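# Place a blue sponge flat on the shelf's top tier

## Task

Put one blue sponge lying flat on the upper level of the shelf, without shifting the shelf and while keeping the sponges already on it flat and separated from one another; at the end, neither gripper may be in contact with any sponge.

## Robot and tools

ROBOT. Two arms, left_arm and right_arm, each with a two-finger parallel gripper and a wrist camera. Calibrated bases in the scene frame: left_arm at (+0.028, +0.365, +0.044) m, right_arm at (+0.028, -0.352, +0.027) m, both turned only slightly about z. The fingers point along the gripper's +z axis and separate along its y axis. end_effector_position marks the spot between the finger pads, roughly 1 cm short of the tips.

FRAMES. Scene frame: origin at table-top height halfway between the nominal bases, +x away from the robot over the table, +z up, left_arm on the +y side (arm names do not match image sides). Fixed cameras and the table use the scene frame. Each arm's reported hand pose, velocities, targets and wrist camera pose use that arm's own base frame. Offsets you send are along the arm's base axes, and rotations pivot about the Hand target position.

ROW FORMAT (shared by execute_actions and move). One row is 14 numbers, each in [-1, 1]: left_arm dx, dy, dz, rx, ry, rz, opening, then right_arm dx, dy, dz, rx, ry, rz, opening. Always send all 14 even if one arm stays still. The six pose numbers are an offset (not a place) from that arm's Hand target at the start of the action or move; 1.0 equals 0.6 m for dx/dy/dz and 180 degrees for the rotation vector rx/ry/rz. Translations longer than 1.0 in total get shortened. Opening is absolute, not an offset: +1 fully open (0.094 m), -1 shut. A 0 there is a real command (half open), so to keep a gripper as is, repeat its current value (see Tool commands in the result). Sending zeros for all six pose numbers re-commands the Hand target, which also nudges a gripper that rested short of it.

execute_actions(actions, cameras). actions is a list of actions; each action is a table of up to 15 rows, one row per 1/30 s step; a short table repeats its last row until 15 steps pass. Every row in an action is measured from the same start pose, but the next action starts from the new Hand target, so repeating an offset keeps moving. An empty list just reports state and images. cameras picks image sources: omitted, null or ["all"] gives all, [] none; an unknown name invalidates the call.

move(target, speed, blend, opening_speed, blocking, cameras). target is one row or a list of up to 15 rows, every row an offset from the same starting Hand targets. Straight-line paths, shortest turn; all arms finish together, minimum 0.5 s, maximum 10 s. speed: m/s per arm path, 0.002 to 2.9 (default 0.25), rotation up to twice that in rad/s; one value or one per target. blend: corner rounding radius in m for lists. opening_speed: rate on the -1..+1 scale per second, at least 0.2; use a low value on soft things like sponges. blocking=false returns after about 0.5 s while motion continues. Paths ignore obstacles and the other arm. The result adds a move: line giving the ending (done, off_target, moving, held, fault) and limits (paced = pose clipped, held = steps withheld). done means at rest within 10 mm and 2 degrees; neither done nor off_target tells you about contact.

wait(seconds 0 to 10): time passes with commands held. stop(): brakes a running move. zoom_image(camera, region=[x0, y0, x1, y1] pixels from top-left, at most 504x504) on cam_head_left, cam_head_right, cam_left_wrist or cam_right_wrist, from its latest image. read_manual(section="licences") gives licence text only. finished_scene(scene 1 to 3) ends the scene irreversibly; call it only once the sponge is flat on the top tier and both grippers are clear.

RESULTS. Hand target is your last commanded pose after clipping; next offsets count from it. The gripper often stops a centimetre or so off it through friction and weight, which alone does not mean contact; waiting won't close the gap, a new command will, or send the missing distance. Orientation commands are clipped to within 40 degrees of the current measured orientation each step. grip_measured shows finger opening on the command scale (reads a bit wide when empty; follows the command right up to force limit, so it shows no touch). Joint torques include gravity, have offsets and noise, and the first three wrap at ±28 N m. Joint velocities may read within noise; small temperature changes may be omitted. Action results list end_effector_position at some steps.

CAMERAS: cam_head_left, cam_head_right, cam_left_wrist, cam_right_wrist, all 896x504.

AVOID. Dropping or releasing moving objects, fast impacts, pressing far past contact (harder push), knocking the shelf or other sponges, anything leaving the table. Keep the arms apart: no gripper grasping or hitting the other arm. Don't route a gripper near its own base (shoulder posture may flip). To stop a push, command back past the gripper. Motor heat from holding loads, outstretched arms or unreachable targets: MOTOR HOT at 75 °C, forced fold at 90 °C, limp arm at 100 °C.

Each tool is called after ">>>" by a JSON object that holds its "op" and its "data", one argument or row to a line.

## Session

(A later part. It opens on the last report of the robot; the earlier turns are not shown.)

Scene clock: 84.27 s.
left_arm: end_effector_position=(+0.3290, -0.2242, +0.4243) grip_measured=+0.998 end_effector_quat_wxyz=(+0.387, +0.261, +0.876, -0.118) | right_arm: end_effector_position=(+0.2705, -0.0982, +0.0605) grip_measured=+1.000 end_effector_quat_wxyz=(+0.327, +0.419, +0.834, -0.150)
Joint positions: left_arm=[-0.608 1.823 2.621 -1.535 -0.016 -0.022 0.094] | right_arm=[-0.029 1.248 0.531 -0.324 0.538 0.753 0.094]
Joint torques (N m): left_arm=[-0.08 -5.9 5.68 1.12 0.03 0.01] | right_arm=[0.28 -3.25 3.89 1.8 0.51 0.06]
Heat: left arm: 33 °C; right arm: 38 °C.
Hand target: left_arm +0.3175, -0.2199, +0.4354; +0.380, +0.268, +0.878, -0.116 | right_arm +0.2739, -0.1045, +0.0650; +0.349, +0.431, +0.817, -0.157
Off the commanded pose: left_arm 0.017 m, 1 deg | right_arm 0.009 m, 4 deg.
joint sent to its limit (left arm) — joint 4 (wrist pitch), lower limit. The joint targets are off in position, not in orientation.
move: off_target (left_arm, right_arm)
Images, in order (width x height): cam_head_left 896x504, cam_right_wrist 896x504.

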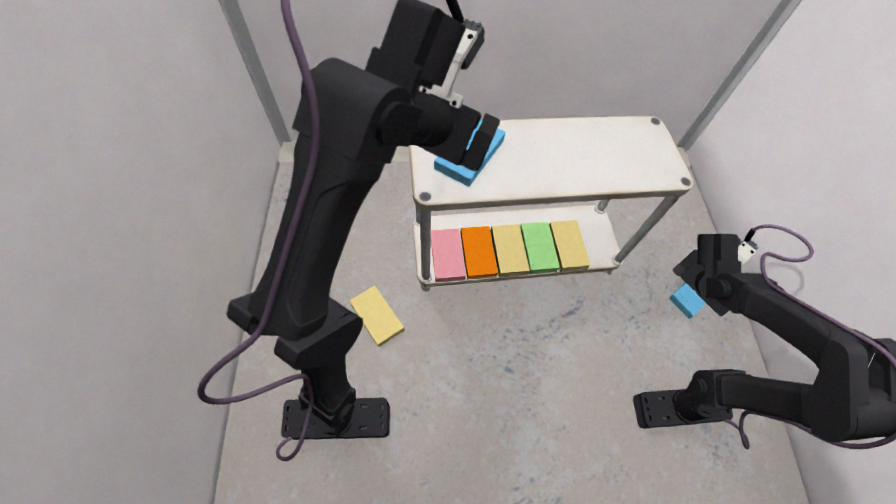

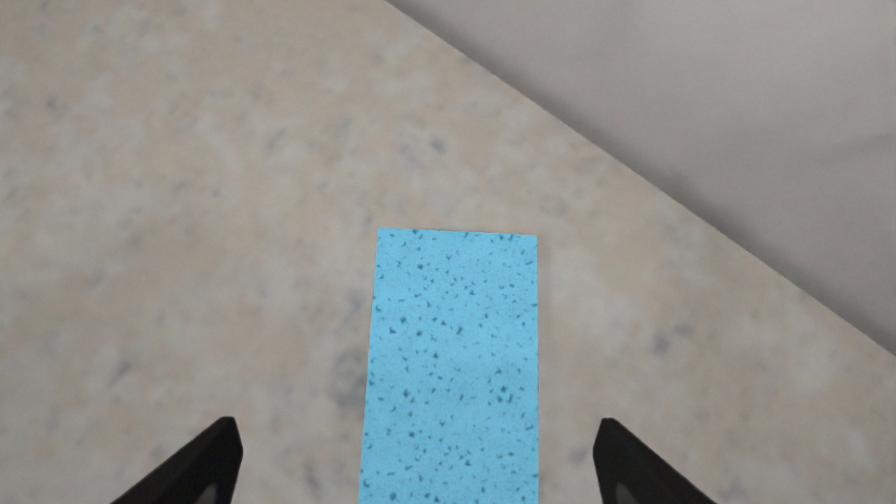

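>>> {"op": "move", "data": {
  "target": [0, 0, 0, 0, 0, 0, 1.0, -0.0068, -0.0095, -0.0942, -0.0048, 0.0062, -0.0071, 1.0],
  "speed": 0.08,
  "cameras": ["cam_right_wrist", "cam_head_right"]
}}

Scene clock: 88.47 s.
left_arm: end_effector_position=(+0.3290, -0.2242, +0.4243) grip_measured=+0.998 end_effector_quat_wxyz=(+0.387, +0.261, +0.876, -0.118) | right_arm: end_effector_position=(+0.2684, -0.1011, +0.0040) grip_measured=+1.000 end_effector_quat_wxyz=(+0.323, +0.421, +0.832, -0.162)
Joint positions: left_arm=[-0.608 1.823 2.621 -1.535 -0.016 -0.022 0.094] | right_arm=[-0.029 1.457 0.399 0 0.558 0.759 0.094]
Joint torques (N m): left_arm=[-0.12 -5.94 5.7 1.12 0.03 0] | right_arm=[-0.66 -3.73 3.07 1.75 0.52 0.04]
Heat: left arm: 33 °C; right arm: 37 °C.
Hand target: left_arm +0.3175, -0.2199, +0.4354; +0.380, +0.268, +0.878, -0.116 | right_arm +0.2698, -0.1102, +0.0085; +0.343, +0.435, +0.815, -0.171
Off the commanded pose: left_arm 0.017 m, 1 deg | right_arm 0.010 m, 4 deg.
joint sent to its limit (left arm) — joint 4 (wrist pitch), lower limit. The joint targets are off in position, not in orientation.
move: off_target (left_arm, right_arm)
Images, in order (width x height): cam_head_right 896x504, cam_right_wrist 896x504.

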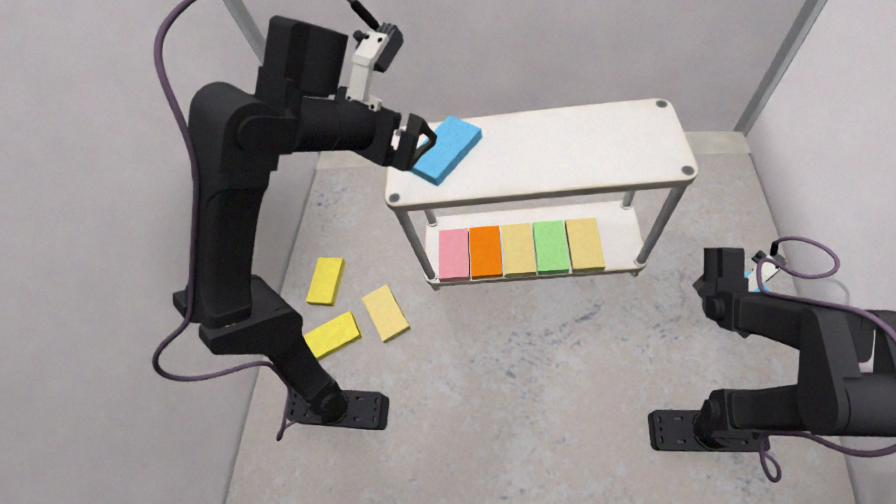

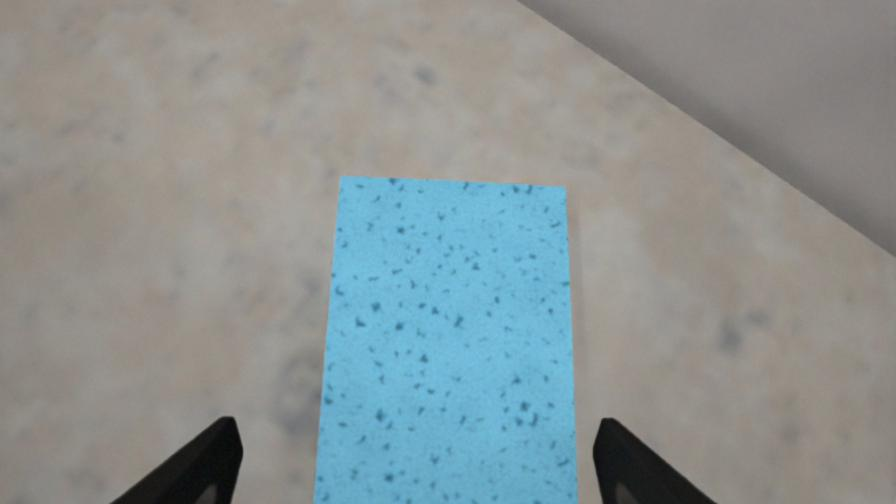

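>>> {"op": "move", "data": {
  "target": [0, 0, 0, 0, 0, 0, 1.0, -0.0115, -0.014, -0.01, 0, 0, 0, 1.0],
  "speed": 0.05,
  "cameras": ["cam_right_wrist"]
}}

Scene clock: 91.60 s.
left_arm: end_effector_position=(+0.3290, -0.2242, +0.4243) grip_measured=+0.998 end_effector_quat_wxyz=(+0.387, +0.261, +0.876, -0.118) | right_arm: end_effector_position=(+0.2599, -0.1135, -0.0006) grip_measured=+1.000 end_effector_quat_wxyz=(+0.327, +0.433, +0.823, -0.169)
Joint positions: left_arm=[-0.608 1.823 2.621 -1.535 -0.016 -0.022 0.094] | right_arm=[-0.076 1.457 0.356 0.067 0.558 0.734 0.094]
Joint torques (N m): left_arm=[-0.12 -5.86 5.76 1.13 0.02 0] | right_arm=[-0.51 -3.54 3 1.8 0.28 -0.07]
Heat: left arm: 33 °C; right arm: 37 °C.
Hand target: left_arm +0.3175, -0.2199, +0.4354; +0.380, +0.268, +0.878, -0.116 | right_arm +0.2629, -0.1186, +0.0025; +0.343, +0.435, +0.815, -0.171
Off the commanded pose: left_arm 0.017 m, 1 deg | right_arm 0.007 m, 2 deg.
joint sent to its limit (left arm) — joint 4 (wrist pitch), lower limit. The joint targets are off in position, not in orientation.
move: off_target (left_arm)

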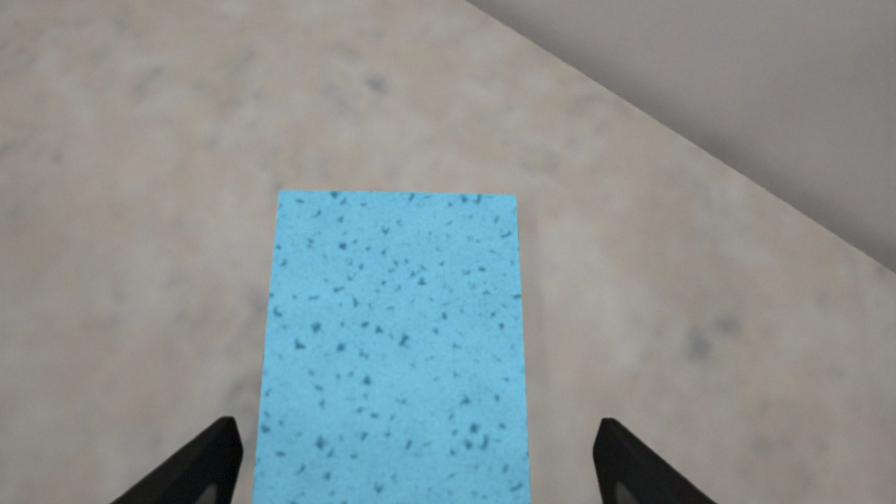

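>>> {"op": "move", "data": {
  "target": [0, 0, 0, 0, 0, 0, 1.0, 0, 0, 0, 0, 0, 0, 0.30],
  "speed": 0.05,
  "opening_speed": 0.5,
  "cameras": ["cam_right_wrist"]
}}

Scene clock: 94.73 s.
left_arm: end_effector_position=(+0.3290, -0.2242, +0.4243) grip_measured=+0.998 end_effector_quat_wxyz=(+0.387, +0.261, +0.876, -0.118) | right_arm: end_effector_position=(+0.2613, -0.1138, +0.0004) grip_measured=+0.316 end_effector_quat_wxyz=(+0.330, +0.428, +0.824, -0.170)
Joint positions: left_arm=[-0.608 1.823 2.621 -1.535 -0.016 -0.022 0.094] | right_arm=[-0.076 1.457 0.356 0.075 0.559 0.722 0.062]
Joint torques (N m): left_arm=[-0.1 -5.91 5.72 1.14 0.04 0.01] | right_arm=[-0.5 -3.54 2.97 1.73 0.27 -0.05]
Heat: left arm: 32 °C; right arm: 37 °C.
Hand target: left_arm +0.3175, -0.2199, +0.4354; +0.380, +0.268, +0.878, -0.116 | right_arm +0.2629, -0.1186, +0.0025; +0.343, +0.435, +0.815, -0.171
Off the commanded pose: left_arm 0.017 m, 1 deg | right_arm 0.005 m, 2 deg.
joint sent to its limit (left arm) — joint 4 (wrist pitch), lower limit. The joint targets are off in position, not in orientation.
move: off_target (left_arm)

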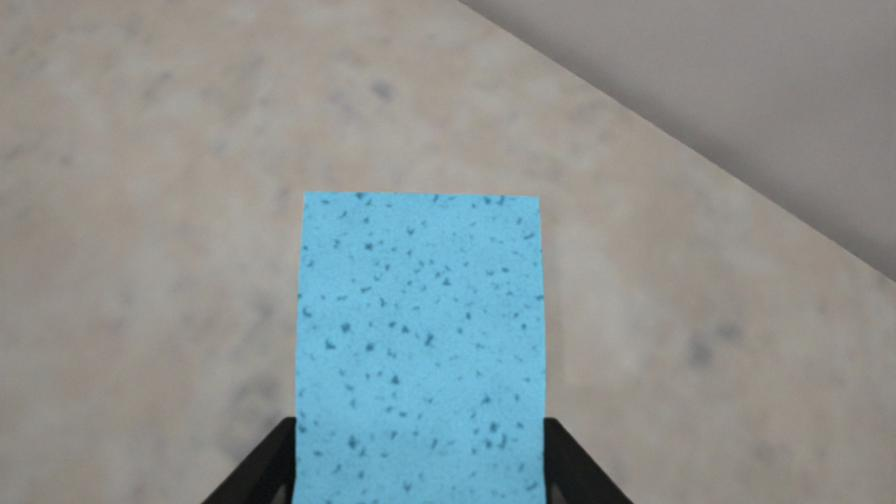

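>>> {"op": "move", "data": {
  "target": [
    [0, 0, 0, 0, 0, 0, 1.0, 0, 0, 0.22, 0, 0, 0, 0.26],
    [0, 0, 0, 0, 0, 0, 1.0, -0.055, 0.414, 0.27, 0, 0, 0.3333, 0.26]
  ],
  "speed": [0.1, 0.2],
  "opening_speed": 0.4,
  "blend": 0.02
}}

Scene clock: 103.33 s.
left_arm: end_effector_position=(+0.3290, -0.2242, +0.4243) grip_measured=+0.998 end_effector_quat_wxyz=(+0.387, +0.261, +0.876, -0.118) | right_arm: end_effector_position=(+0.2229, +0.1232, +0.1436) grip_measured=+0.307 end_effector_quat_wxyz=(+0.362, -0.038, +0.931, +0.005)
Joint positions: left_arm=[-0.608 1.823 2.621 -1.535 -0.016 -0.022 0.094] | right_arm=[0.842 0.944 0.711 -0.764 0.499 0.61 0.061]
Joint torques (N m): left_arm=[-0.12 -5.91 5.74 1.13 0.03 -0.01] | right_arm=[0.27 -1.83 9.16 1.38 0.15 -0.07]
Heat: left arm: 32 °C; right arm: 36 °C.
Hand target: left_arm +0.3175, -0.2199, +0.4354; +0.380, +0.268, +0.878, -0.116 | right_arm +0.2299, +0.1298, +0.1645; +0.382, -0.030, +0.923, +0.023
Off the commanded pose: left_arm 0.017 m, 1 deg | right_arm 0.023 m, 3 deg.
joint sent to its limit (left arm) — joint 4 (wrist pitch), lower limit. The joint targets are off in position, not in orientation.
move: off_target (left_arm, right_arm)

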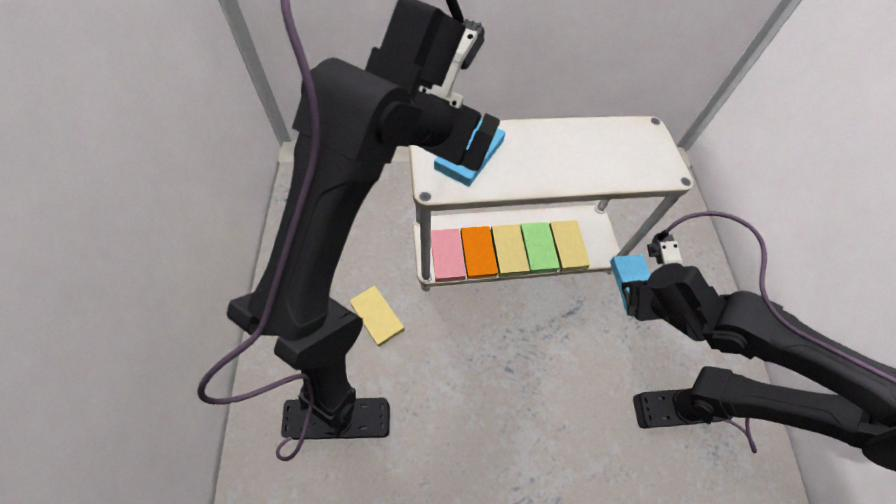

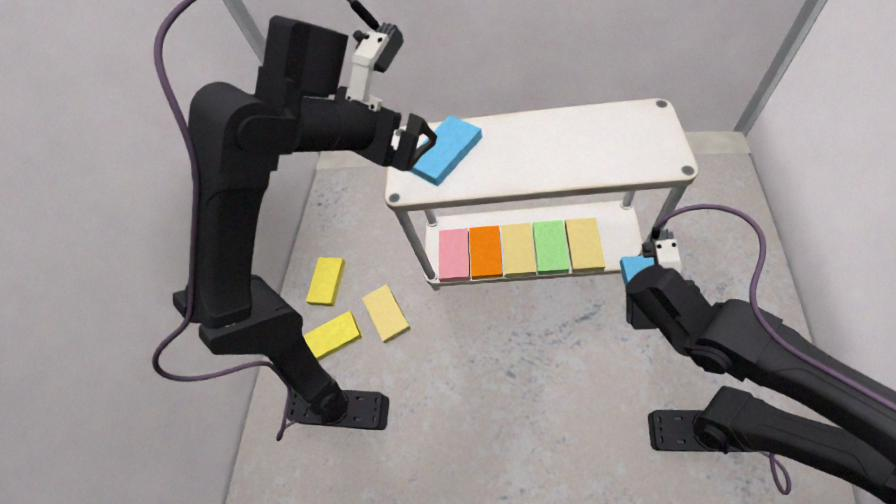

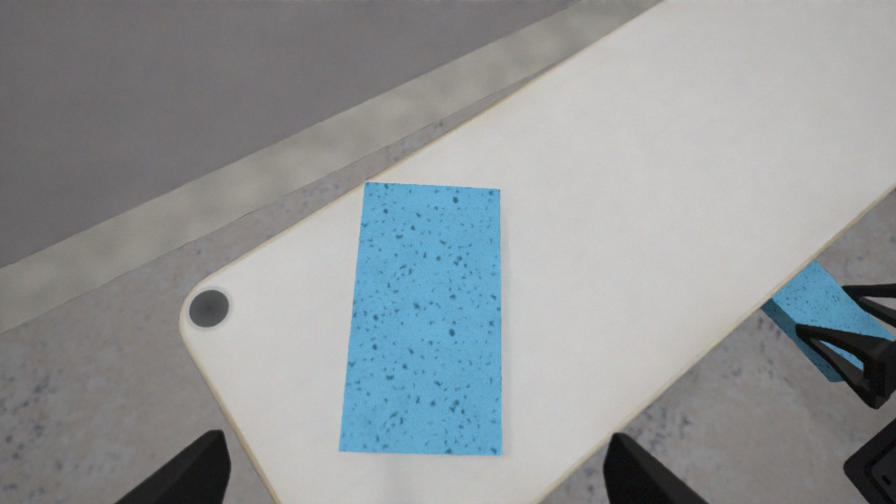

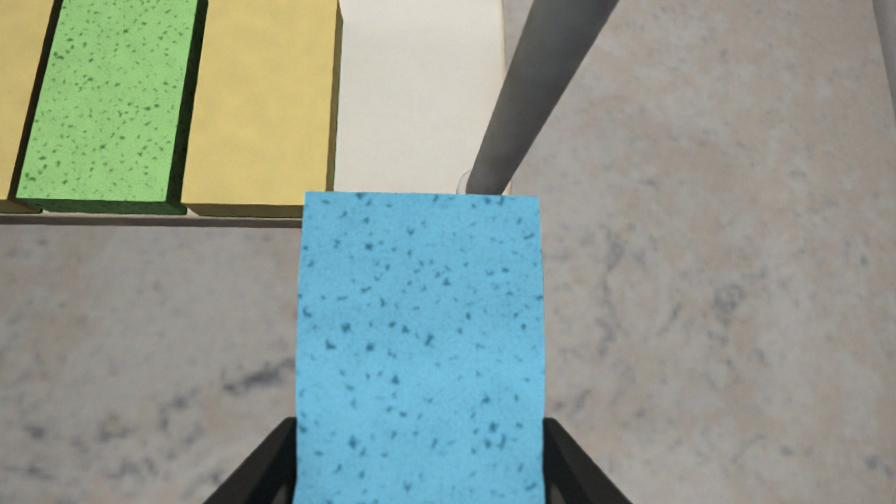

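>>> {"op": "zoom_image", "data": {
  "camera": "cam_head_left",
  "region": [530, 190, 690, 290]
}}

>>> {"op": "zoom_image", "data": {
  "camera": "cam_right_wrist",
  "region": [120, 0, 560, 250]
}}

>>> {"op": "zoom_image", "data": {
  "camera": "cam_head_left",
  "region": [400, 180, 560, 300]
}}

Scaled by 3.150 (camera's finer frame: 1280x720).

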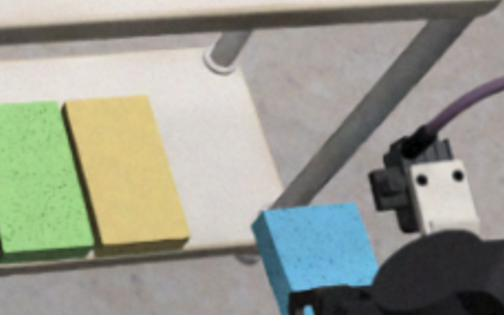

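Scaled by 1.145 (camera's finer frame: 1280x720).

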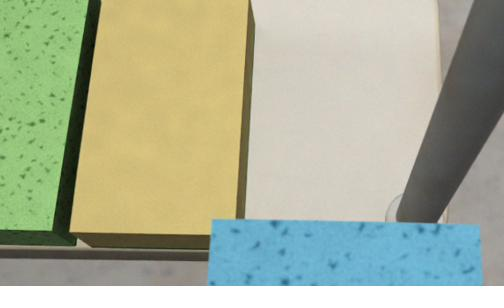

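Scaled by 3.150 (camera's finer frame: 1280x720).

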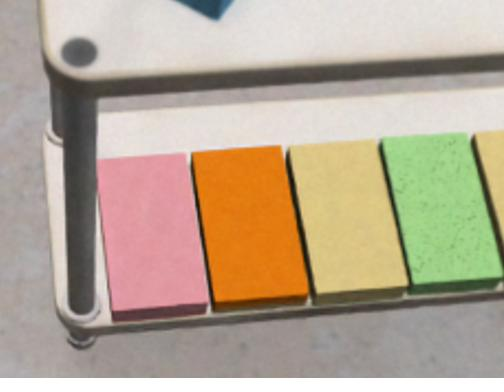

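>>> {"op": "zoom_image", "data": {
  "camera": "cam_head_left",
  "region": [540, 210, 610, 280]
}}

>>> {"op": "zoom_image", "data": {
  "camera": "cam_right_wrist",
  "region": [150, 0, 540, 250]
}}

Scaled by 7.200 (camera's finer frame: 1280x720).

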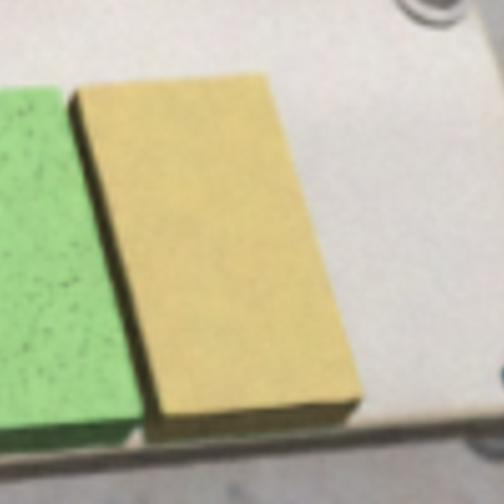

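Scaled by 1.292 (camera's finer frame: 1280x720).

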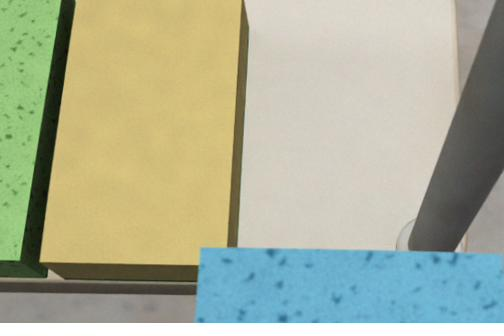

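>>> {"op": "move", "data": {
  "target": [
    [0, 0, 0, 0, 0, 0, 1.0, -0.03, 0, 0.426, 0, 0, 0, 0.26],
    [0, 0, 0, 0, 0, 0, 1.0, 0.175, 0.05, 0.409, 0.0056, 0.0005, 0.0067, 0.26]
  ],
  "speed": 0.15,
  "blend": 0.03,
  "cameras": ["cam_head_left", "cam_head_right", "cam_right_wrist"]
}}

Scene clock: 112.90 s.
left_arm: end_effector_position=(+0.3290, -0.2242, +0.4243) grip_measured=+0.998 end_effector_quat_wxyz=(+0.387, +0.261, +0.876, -0.118) | right_arm: end_effector_position=(+0.3437, +0.1640, +0.4002) grip_measured=+0.307 end_effector_quat_wxyz=(+0.380, -0.031, +0.924, +0.035)
Joint positions: left_arm=[-0.608 1.823 2.621 -1.535 -0.016 -0.022 0.094] | right_arm=[0.591 1.741 2.418 -1.522 0.321 0.401 0.061]
Joint torques (N m): left_arm=[-0.12 -5.89 5.7 1.14 0.04 0.01] | right_arm=[-0.36 -6.43 6.48 1.21 0.05 -0.08]
Heat: left arm: 32 °C; right arm: 36 °C.
Hand target: left_arm +0.3175, -0.2199, +0.4354; +0.380, +0.268, +0.878, -0.116 | right_arm +0.3349, +0.1598, +0.4099; +0.382, -0.037, +0.923, +0.035
Off the commanded pose: left_arm 0.017 m, 1 deg | right_arm 0.014 m, 1 deg.
joint sent to its limit (left arm) — joint 4 (wrist pitch), lower limit. The joint targets are off in position, not in orientation.
joint sent to its limit (right arm) — joint 4 (wrist pitch), lower limit. The joint targets are off in position, not in orientation.
move: off_target (left_arm, right_arm)

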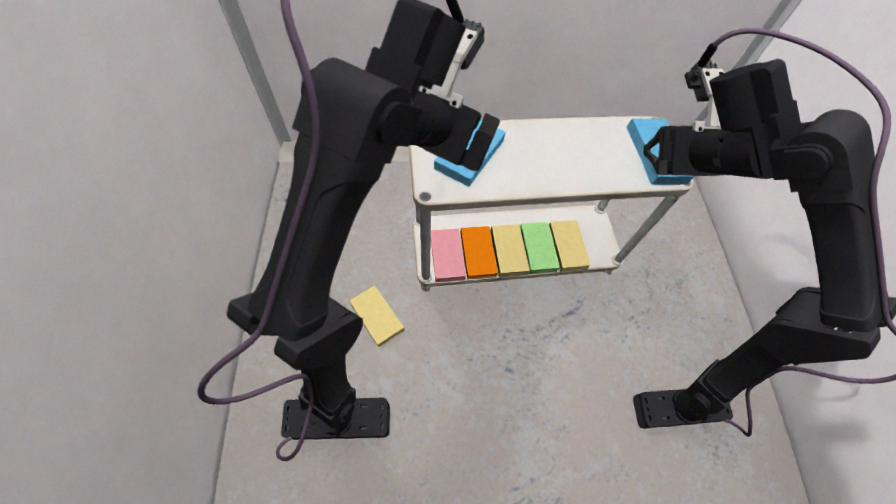

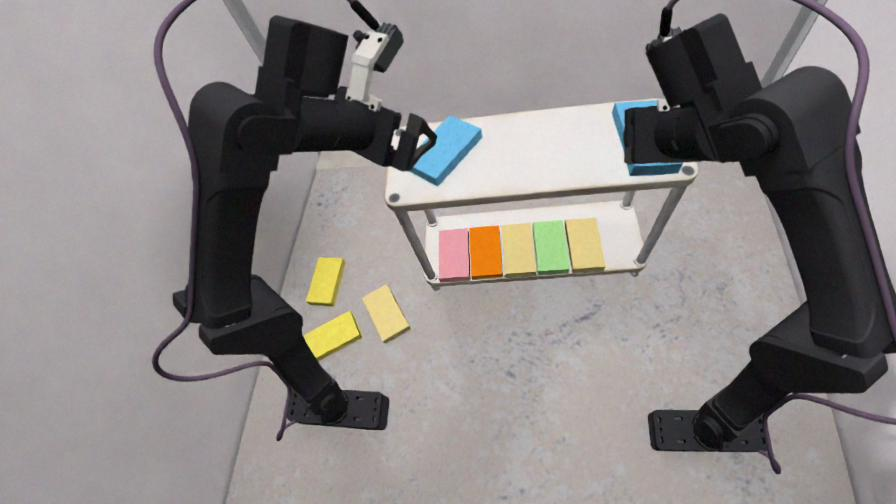

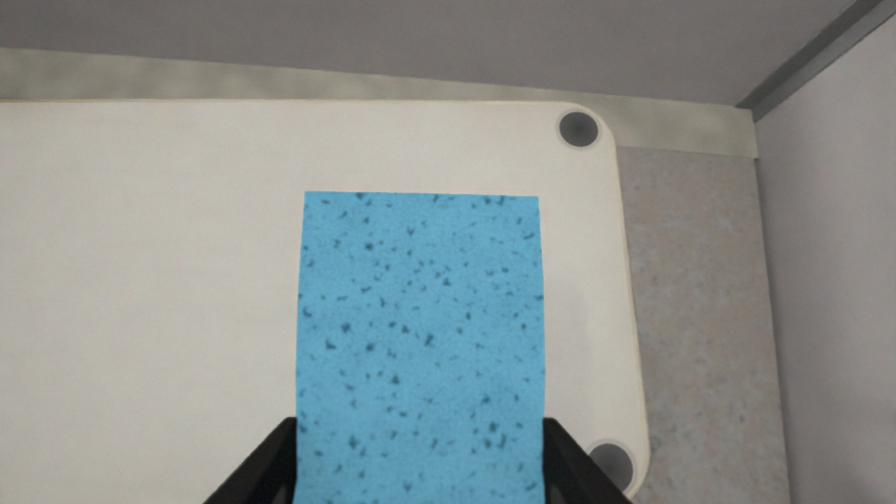

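>>> {"op": "move", "data": {
  "target": [0, 0, 0, 0, 0, 0, 1.0, 0.0785, 0.012, -0.05, -0.0137, 0.0056, 0.0030, 0.26],
  "speed": 0.1,
  "cameras": ["cam_head_left", "cam_right_wrist"]
}}

Scene clock: 115.50 s.
left_arm: end_effector_position=(+0.3290, -0.2242, +0.4243) grip_measured=+0.998 end_effector_quat_wxyz=(+0.387, +0.261, +0.876, -0.118) | right_arm: end_effector_position=(+0.3723, +0.1647, +0.3647) grip_measured=+0.307 end_effector_quat_wxyz=(+0.340, -0.058, +0.939, +0.003)
Joint positions: left_arm=[-0.608 1.823 2.621 -1.535 -0.016 -0.022 0.094] | right_arm=[0.542 1.836 2.418 -1.516 0.295 0.32 0.061]
Joint torques (N m): left_arm=[-0.13 -5.89 5.71 1.12 0.04 0.01] | right_arm=[-0.5 -7.36 4.81 2.11 0.05 -0.06]
Heat: left arm: 32 °C; right arm: 36 °C.
Hand target: left_arm +0.3175, -0.2199, +0.4354; +0.380, +0.268, +0.878, -0.116 | right_arm +0.3820, +0.1670, +0.3799; +0.372, -0.049, +0.927, +0.018
Off the commanded pose: left_arm 0.017 m, 1 deg | right_arm 0.018 m, 4 deg.
joint sent to its limit (left arm) — joint 4 (wrist pitch), lower limit. The joint targets are off in position, not in orientation.
move: off_target (left_arm, right_arm)

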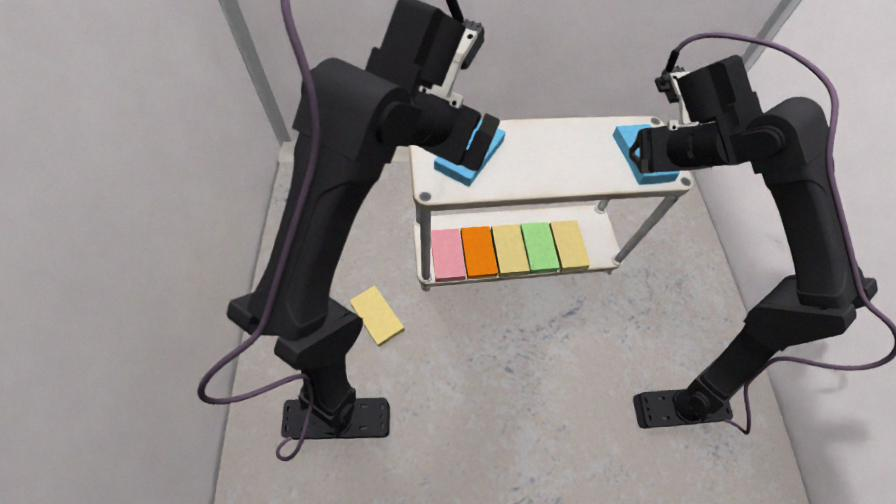

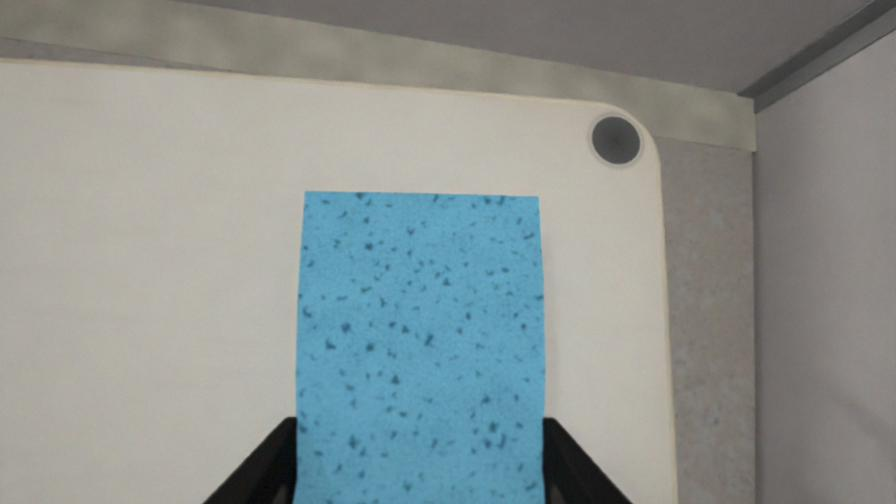

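>>> {"op": "execute_actions", "data": {
  "actions": []
}}

Scene clock: 116.63 s.
left_arm: end_effector_position=(+0.3290, -0.2242, +0.4243) grip_measured=+0.998 end_effector_quat_wxyz=(+0.387, +0.261, +0.876, -0.118) | right_arm: end_effector_position=(+0.3723, +0.1647, +0.3647) grip_measured=+0.307 end_effector_quat_wxyz=(+0.340, -0.058, +0.939, +0.003)
Joint positions: left_arm=[-0.608 1.823 2.621 -1.535 -0.016 -0.022 0.094] | right_arm=[0.542 1.836 2.418 -1.516 0.295 0.32 0.061]
Joint velocities: within noise
Joint torques (N m): left_arm=[-0.06 -5.93 5.71 1.13 0.04 0] | right_arm=[-0.5 -7.36 4.81 2.1 0.05 -0.07]
Motor temperatures (°C): left_arm=[26 31 32 29 24 27 28] | right_arm=[28 33 31 36 27 28 30]
Heat: left arm: 32 °C; right arm: 36 °C.
Hand target: left_arm +0.3175, -0.2199, +0.4354; +0.380, +0.268, +0.878, -0.116 | right_arm +0.3820, +0.1670, +0.3799; +0.372, -0.049, +0.927, +0.018
Tool commands: left_gripper/opening=+1.0 right_gripper/opening=+0.26
Off the commanded pose: left_arm 0.017 m, 1 deg | right_arm 0.018 m, 4 deg.

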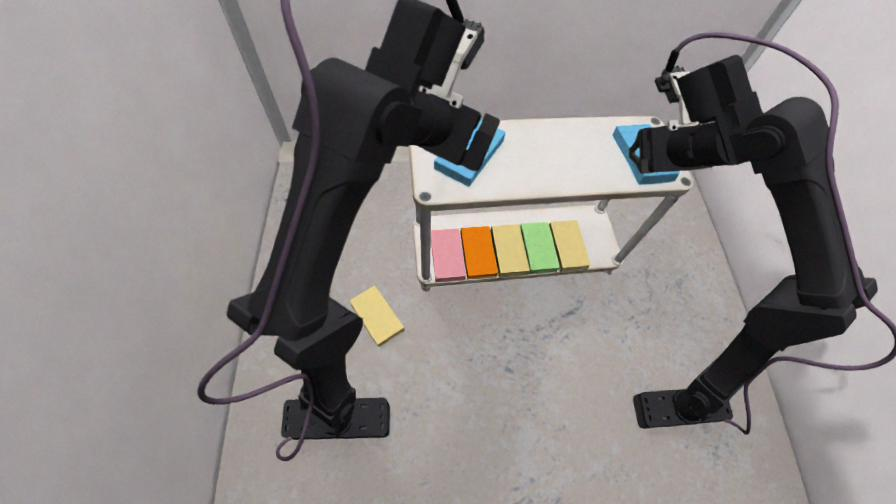

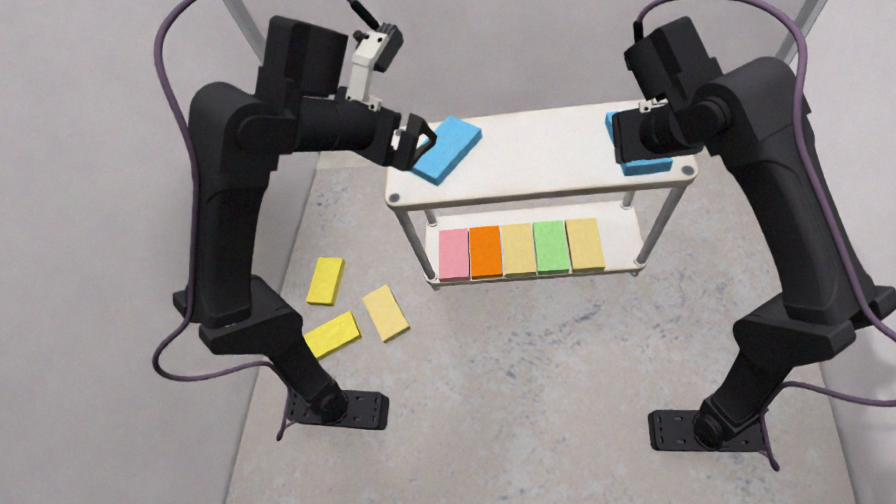

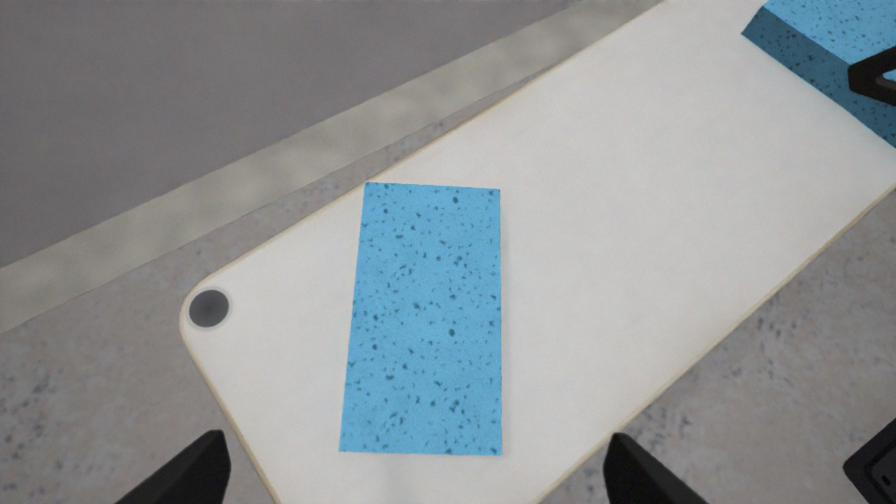

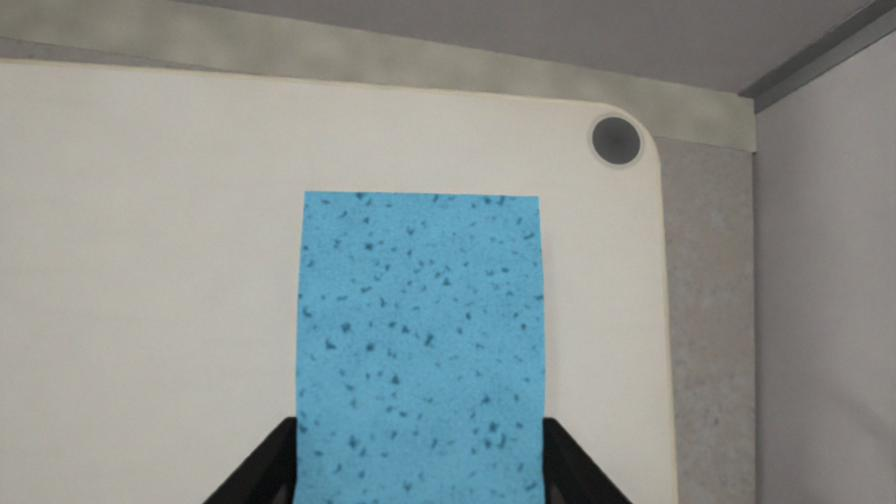

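>>> {"op": "move", "data": {
  "target": [0, 0, 0, 0, 0, 0, 1.0, 0, 0, 0, 0.0129, -0.0203, -0.0137, 0.26],
  "speed": 0.05,
  "cameras": ["cam_right_wrist", "cam_head_right"]
}}

Scene clock: 119.03 s.
left_arm: end_effector_position=(+0.3290, -0.2242, +0.4243) grip_measured=+0.998 end_effector_quat_wxyz=(+0.387, +0.261, +0.876, -0.118) | right_arm: end_effector_position=(+0.3807, +0.1677, +0.3594) grip_measured=+0.307 end_effector_quat_wxyz=(+0.364, -0.036, +0.930, +0.015)
Joint positions: left_arm=[-0.608 1.823 2.621 -1.535 -0.016 -0.022 0.094] | right_arm=[0.543 1.762 2.243 -1.361 0.309 0.354 0.061]
Joint torques (N m): left_arm=[-0.08 -5.85 5.68 1.13 0.03 -0.01] | right_arm=[0.29 -9.37 3.41 2.16 0.28 0.07]
Heat: left arm: 32 °C; right arm: 36 °C.
Hand target: left_arm +0.3175, -0.2199, +0.4354; +0.380, +0.268, +0.878, -0.116 | right_arm +0.3820, +0.1670, +0.3799; +0.403, -0.022, +0.915, +0.027
Off the commanded pose: left_arm 0.017 m, 1 deg | right_arm 0.021 m, 5 deg.
joint sent to its limit (left arm) — joint 4 (wrist pitch), lower limit. The joint targets are off in position, not in orientation.
move: off_target (left_arm, right_arm)
Images, in order (width x height): cam_head_right 896x504, cam_right_wrist 896x504.

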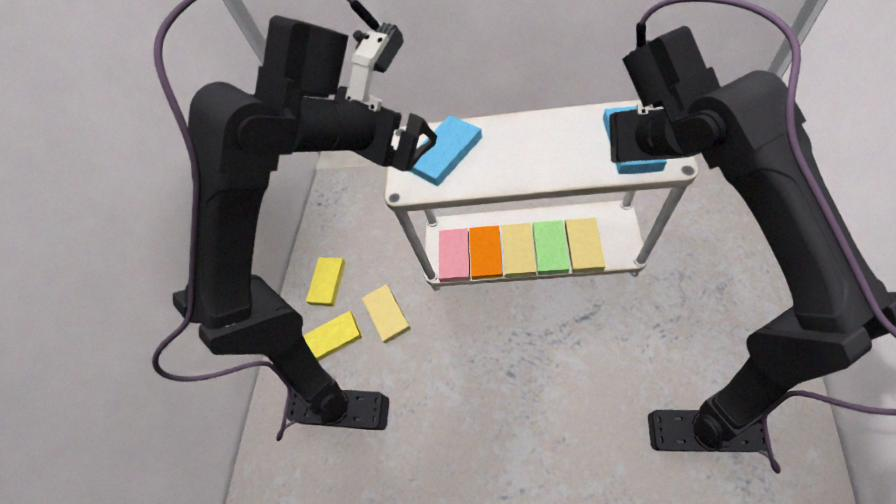

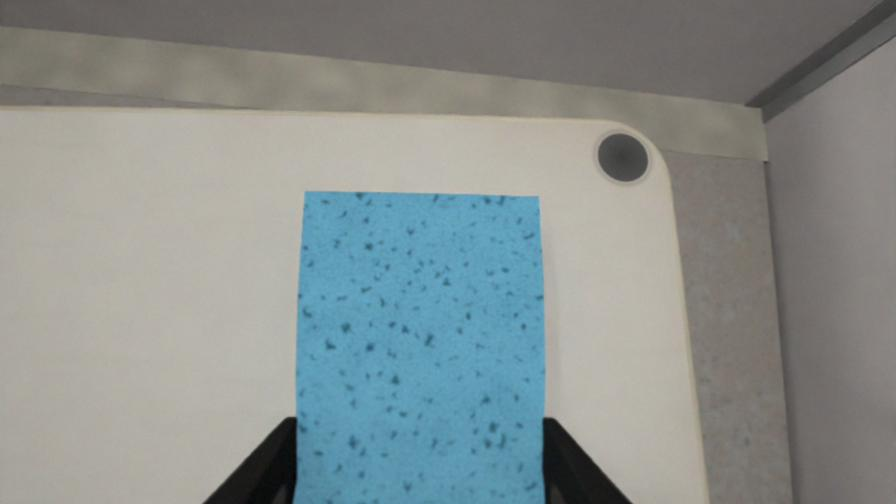

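>>> {"op": "move", "data": {
  "target": [0, 0, 0, 0, 0, 0, 1.0, 0, 0, -0.01, 0, 0, 0, 0.26],
  "speed": 0.03,
  "cameras": []
}}

>>> {"op": "move", "data": {
  "target": [0, 0, 0, 0, 0, 0, 1.0, 0, 0, -0.01, 0, 0, 0, 0.26],
  "speed": 0.03,
  "cameras": ["cam_right_wrist"]
}}

Scene clock: 121.03 s.
left_arm: end_effector_position=(+0.3290, -0.2242, +0.4243) grip_measured=+0.998 end_effector_quat_wxyz=(+0.387, +0.261, +0.876, -0.118) | right_arm: end_effector_position=(+0.3808, +0.1676, +0.3588) grip_measured=+0.307 end_effector_quat_wxyz=(+0.373, -0.034, +0.927, +0.017)
Joint positions: left_arm=[-0.608 1.823 2.621 -1.535 -0.016 -0.022 0.094] | right_arm=[0.545 1.731 2.185 -1.313 0.314 0.354 0.061]
Joint torques (N m): left_arm=[-0.09 -5.87 5.75 1.12 0.04 0] | right_arm=[0.31 -8.7 3.3 2.1 0.24 0.06]
Heat: left arm: 32 °C; right arm: 37 °C.
Hand target: left_arm +0.3175, -0.2199, +0.4354; +0.380, +0.268, +0.878, -0.116 | right_arm +0.3820, +0.1670, +0.3739; +0.403, -0.022, +0.915, +0.027
Off the commanded pose: left_arm 0.017 m, 1 deg | right_arm 0.015 m, 4 deg.
joint sent to its limit (left arm) — joint 4 (wrist pitch), lower limit. The joint targets are off in position, not in orientation.
move: off_target (left_arm, right_arm)

Scene clock: 122.17 s.
left_arm: end_effector_position=(+0.3290, -0.2242, +0.4243) grip_measured=+0.998 end_effector_quat_wxyz=(+0.387, +0.261, +0.876, -0.118) | right_arm: end_effector_position=(+0.3804, +0.1676, +0.3588) grip_measured=+0.307 end_effector_quat_wxyz=(+0.382, -0.033, +0.923, +0.020)
Joint positions: left_arm=[-0.608 1.823 2.621 -1.535 -0.016 -0.022 0.094] | right_arm=[0.548 1.702 2.133 -1.27 0.32 0.354 0.061]
Joint torques (N m): left_arm=[-0.1 -5.9 5.72 1.13 0.03 0] | right_arm=[0.32 -7.97 3.14 2.03 0.19 0.05]
Heat: left arm: 32 °C; right arm: 37 °C.
Hand target: left_arm +0.3175, -0.2199, +0.4354; +0.380, +0.268, +0.878, -0.116 | right_arm +0.3820, +0.1670, +0.3679; +0.403, -0.022, +0.915, +0.027
Off the commanded pose: left_arm 0.017 m, 1 deg | right_arm 0.009 m, 3 deg.
joint sent to its limit (left arm) — joint 4 (wrist pitch), lower limit. The joint targets are off in position, not in orientation.
move: off_target (left_arm, right_arm)

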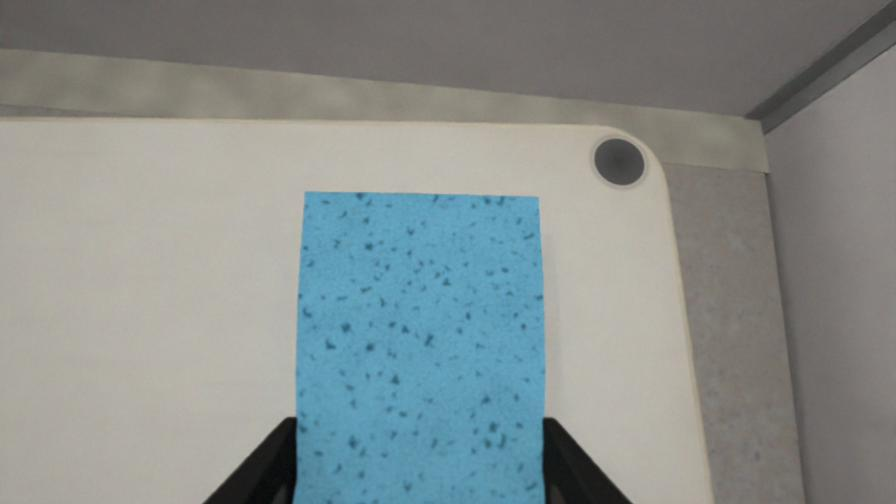

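>>> {"op": "move", "data": {
  "target": [0, 0, 0, 0, 0, 0, 1.0, 0, 0, -0.01, 0, 0, 0, 0.26],
  "speed": 0.03,
  "cameras": ["cam_right_wrist", "cam_head_left"]
}}

Scene clock: 123.70 s.
left_arm: end_effector_position=(+0.3290, -0.2242, +0.4243) grip_measured=+0.998 end_effector_quat_wxyz=(+0.387, +0.261, +0.876, -0.118) | right_arm: end_effector_position=(+0.3800, +0.1680, +0.3590) grip_measured=+0.307 end_effector_quat_wxyz=(+0.392, -0.031, +0.919, +0.023)
Joint positions: left_arm=[-0.608 1.823 2.621 -1.535 -0.016 -0.022 0.094] | right_arm=[0.551 1.675 2.084 -1.227 0.325 0.354 0.061]
Joint torques (N m): left_arm=[-0.08 -5.9 5.72 1.13 0.04 0] | right_arm=[0.34 -7.25 2.96 1.96 0.12 0.05]
Heat: left arm: 32 °C; right arm: 37 °C.
Hand target: left_arm +0.3175, -0.2199, +0.4354; +0.380, +0.268, +0.878, -0.116 | right_arm +0.3820, +0.1670, +0.3619; +0.403, -0.022, +0.915, +0.027
Off the commanded pose: left_arm 0.017 m, 1 deg | right_arm 0.004 m, 2 deg.
joint sent to its limit (left arm) — joint 4 (wrist pitch), lower limit. The joint targets are off in position, not in orientation.
move: off_target (left_arm)
Images, in order (width x height): cam_head_left 896x504, cam_right_wrist 896x504.

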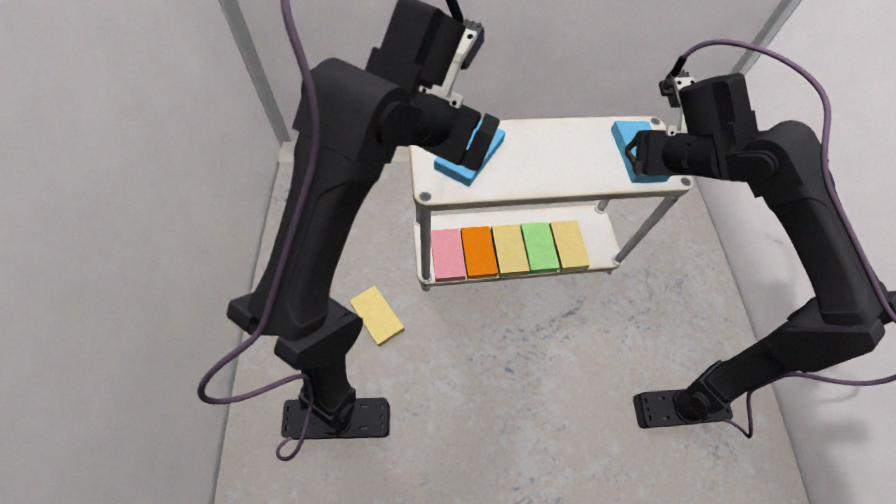

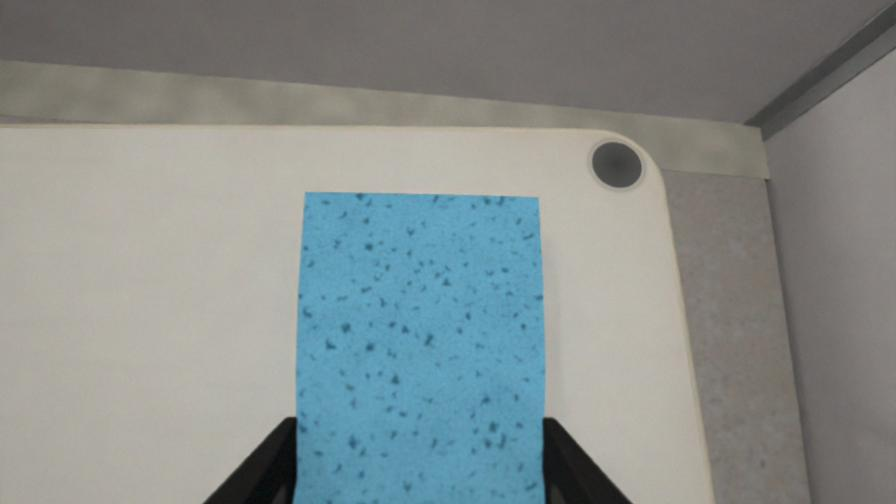

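>>> {"op": "zoom_image", "data": {
  "camera": "cam_head_left",
  "region": [580, 90, 720, 210]
}}

>>> {"op": "zoom_image", "data": {
  "camera": "cam_right_wrist",
  "region": [400, 100, 720, 500]
}}

Scaled by 3.600 (camera's finer frame: 1280x720).

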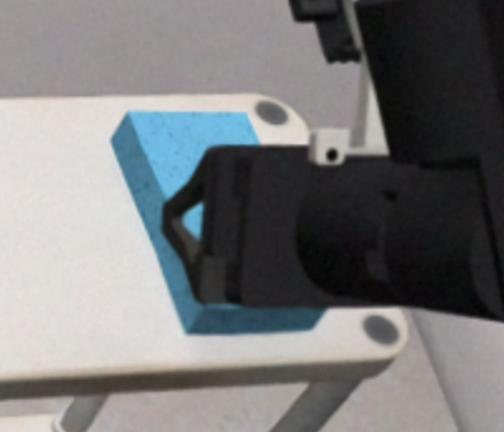

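Scaled by 1.260 (camera's finer frame: 1280x720).

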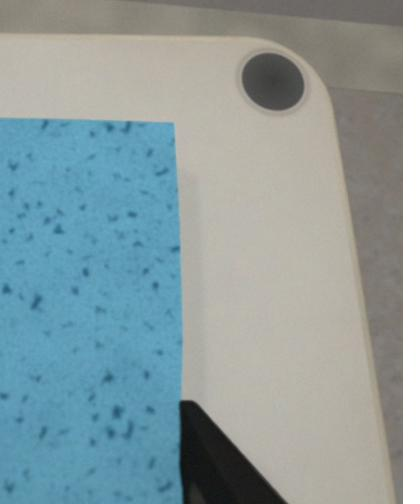

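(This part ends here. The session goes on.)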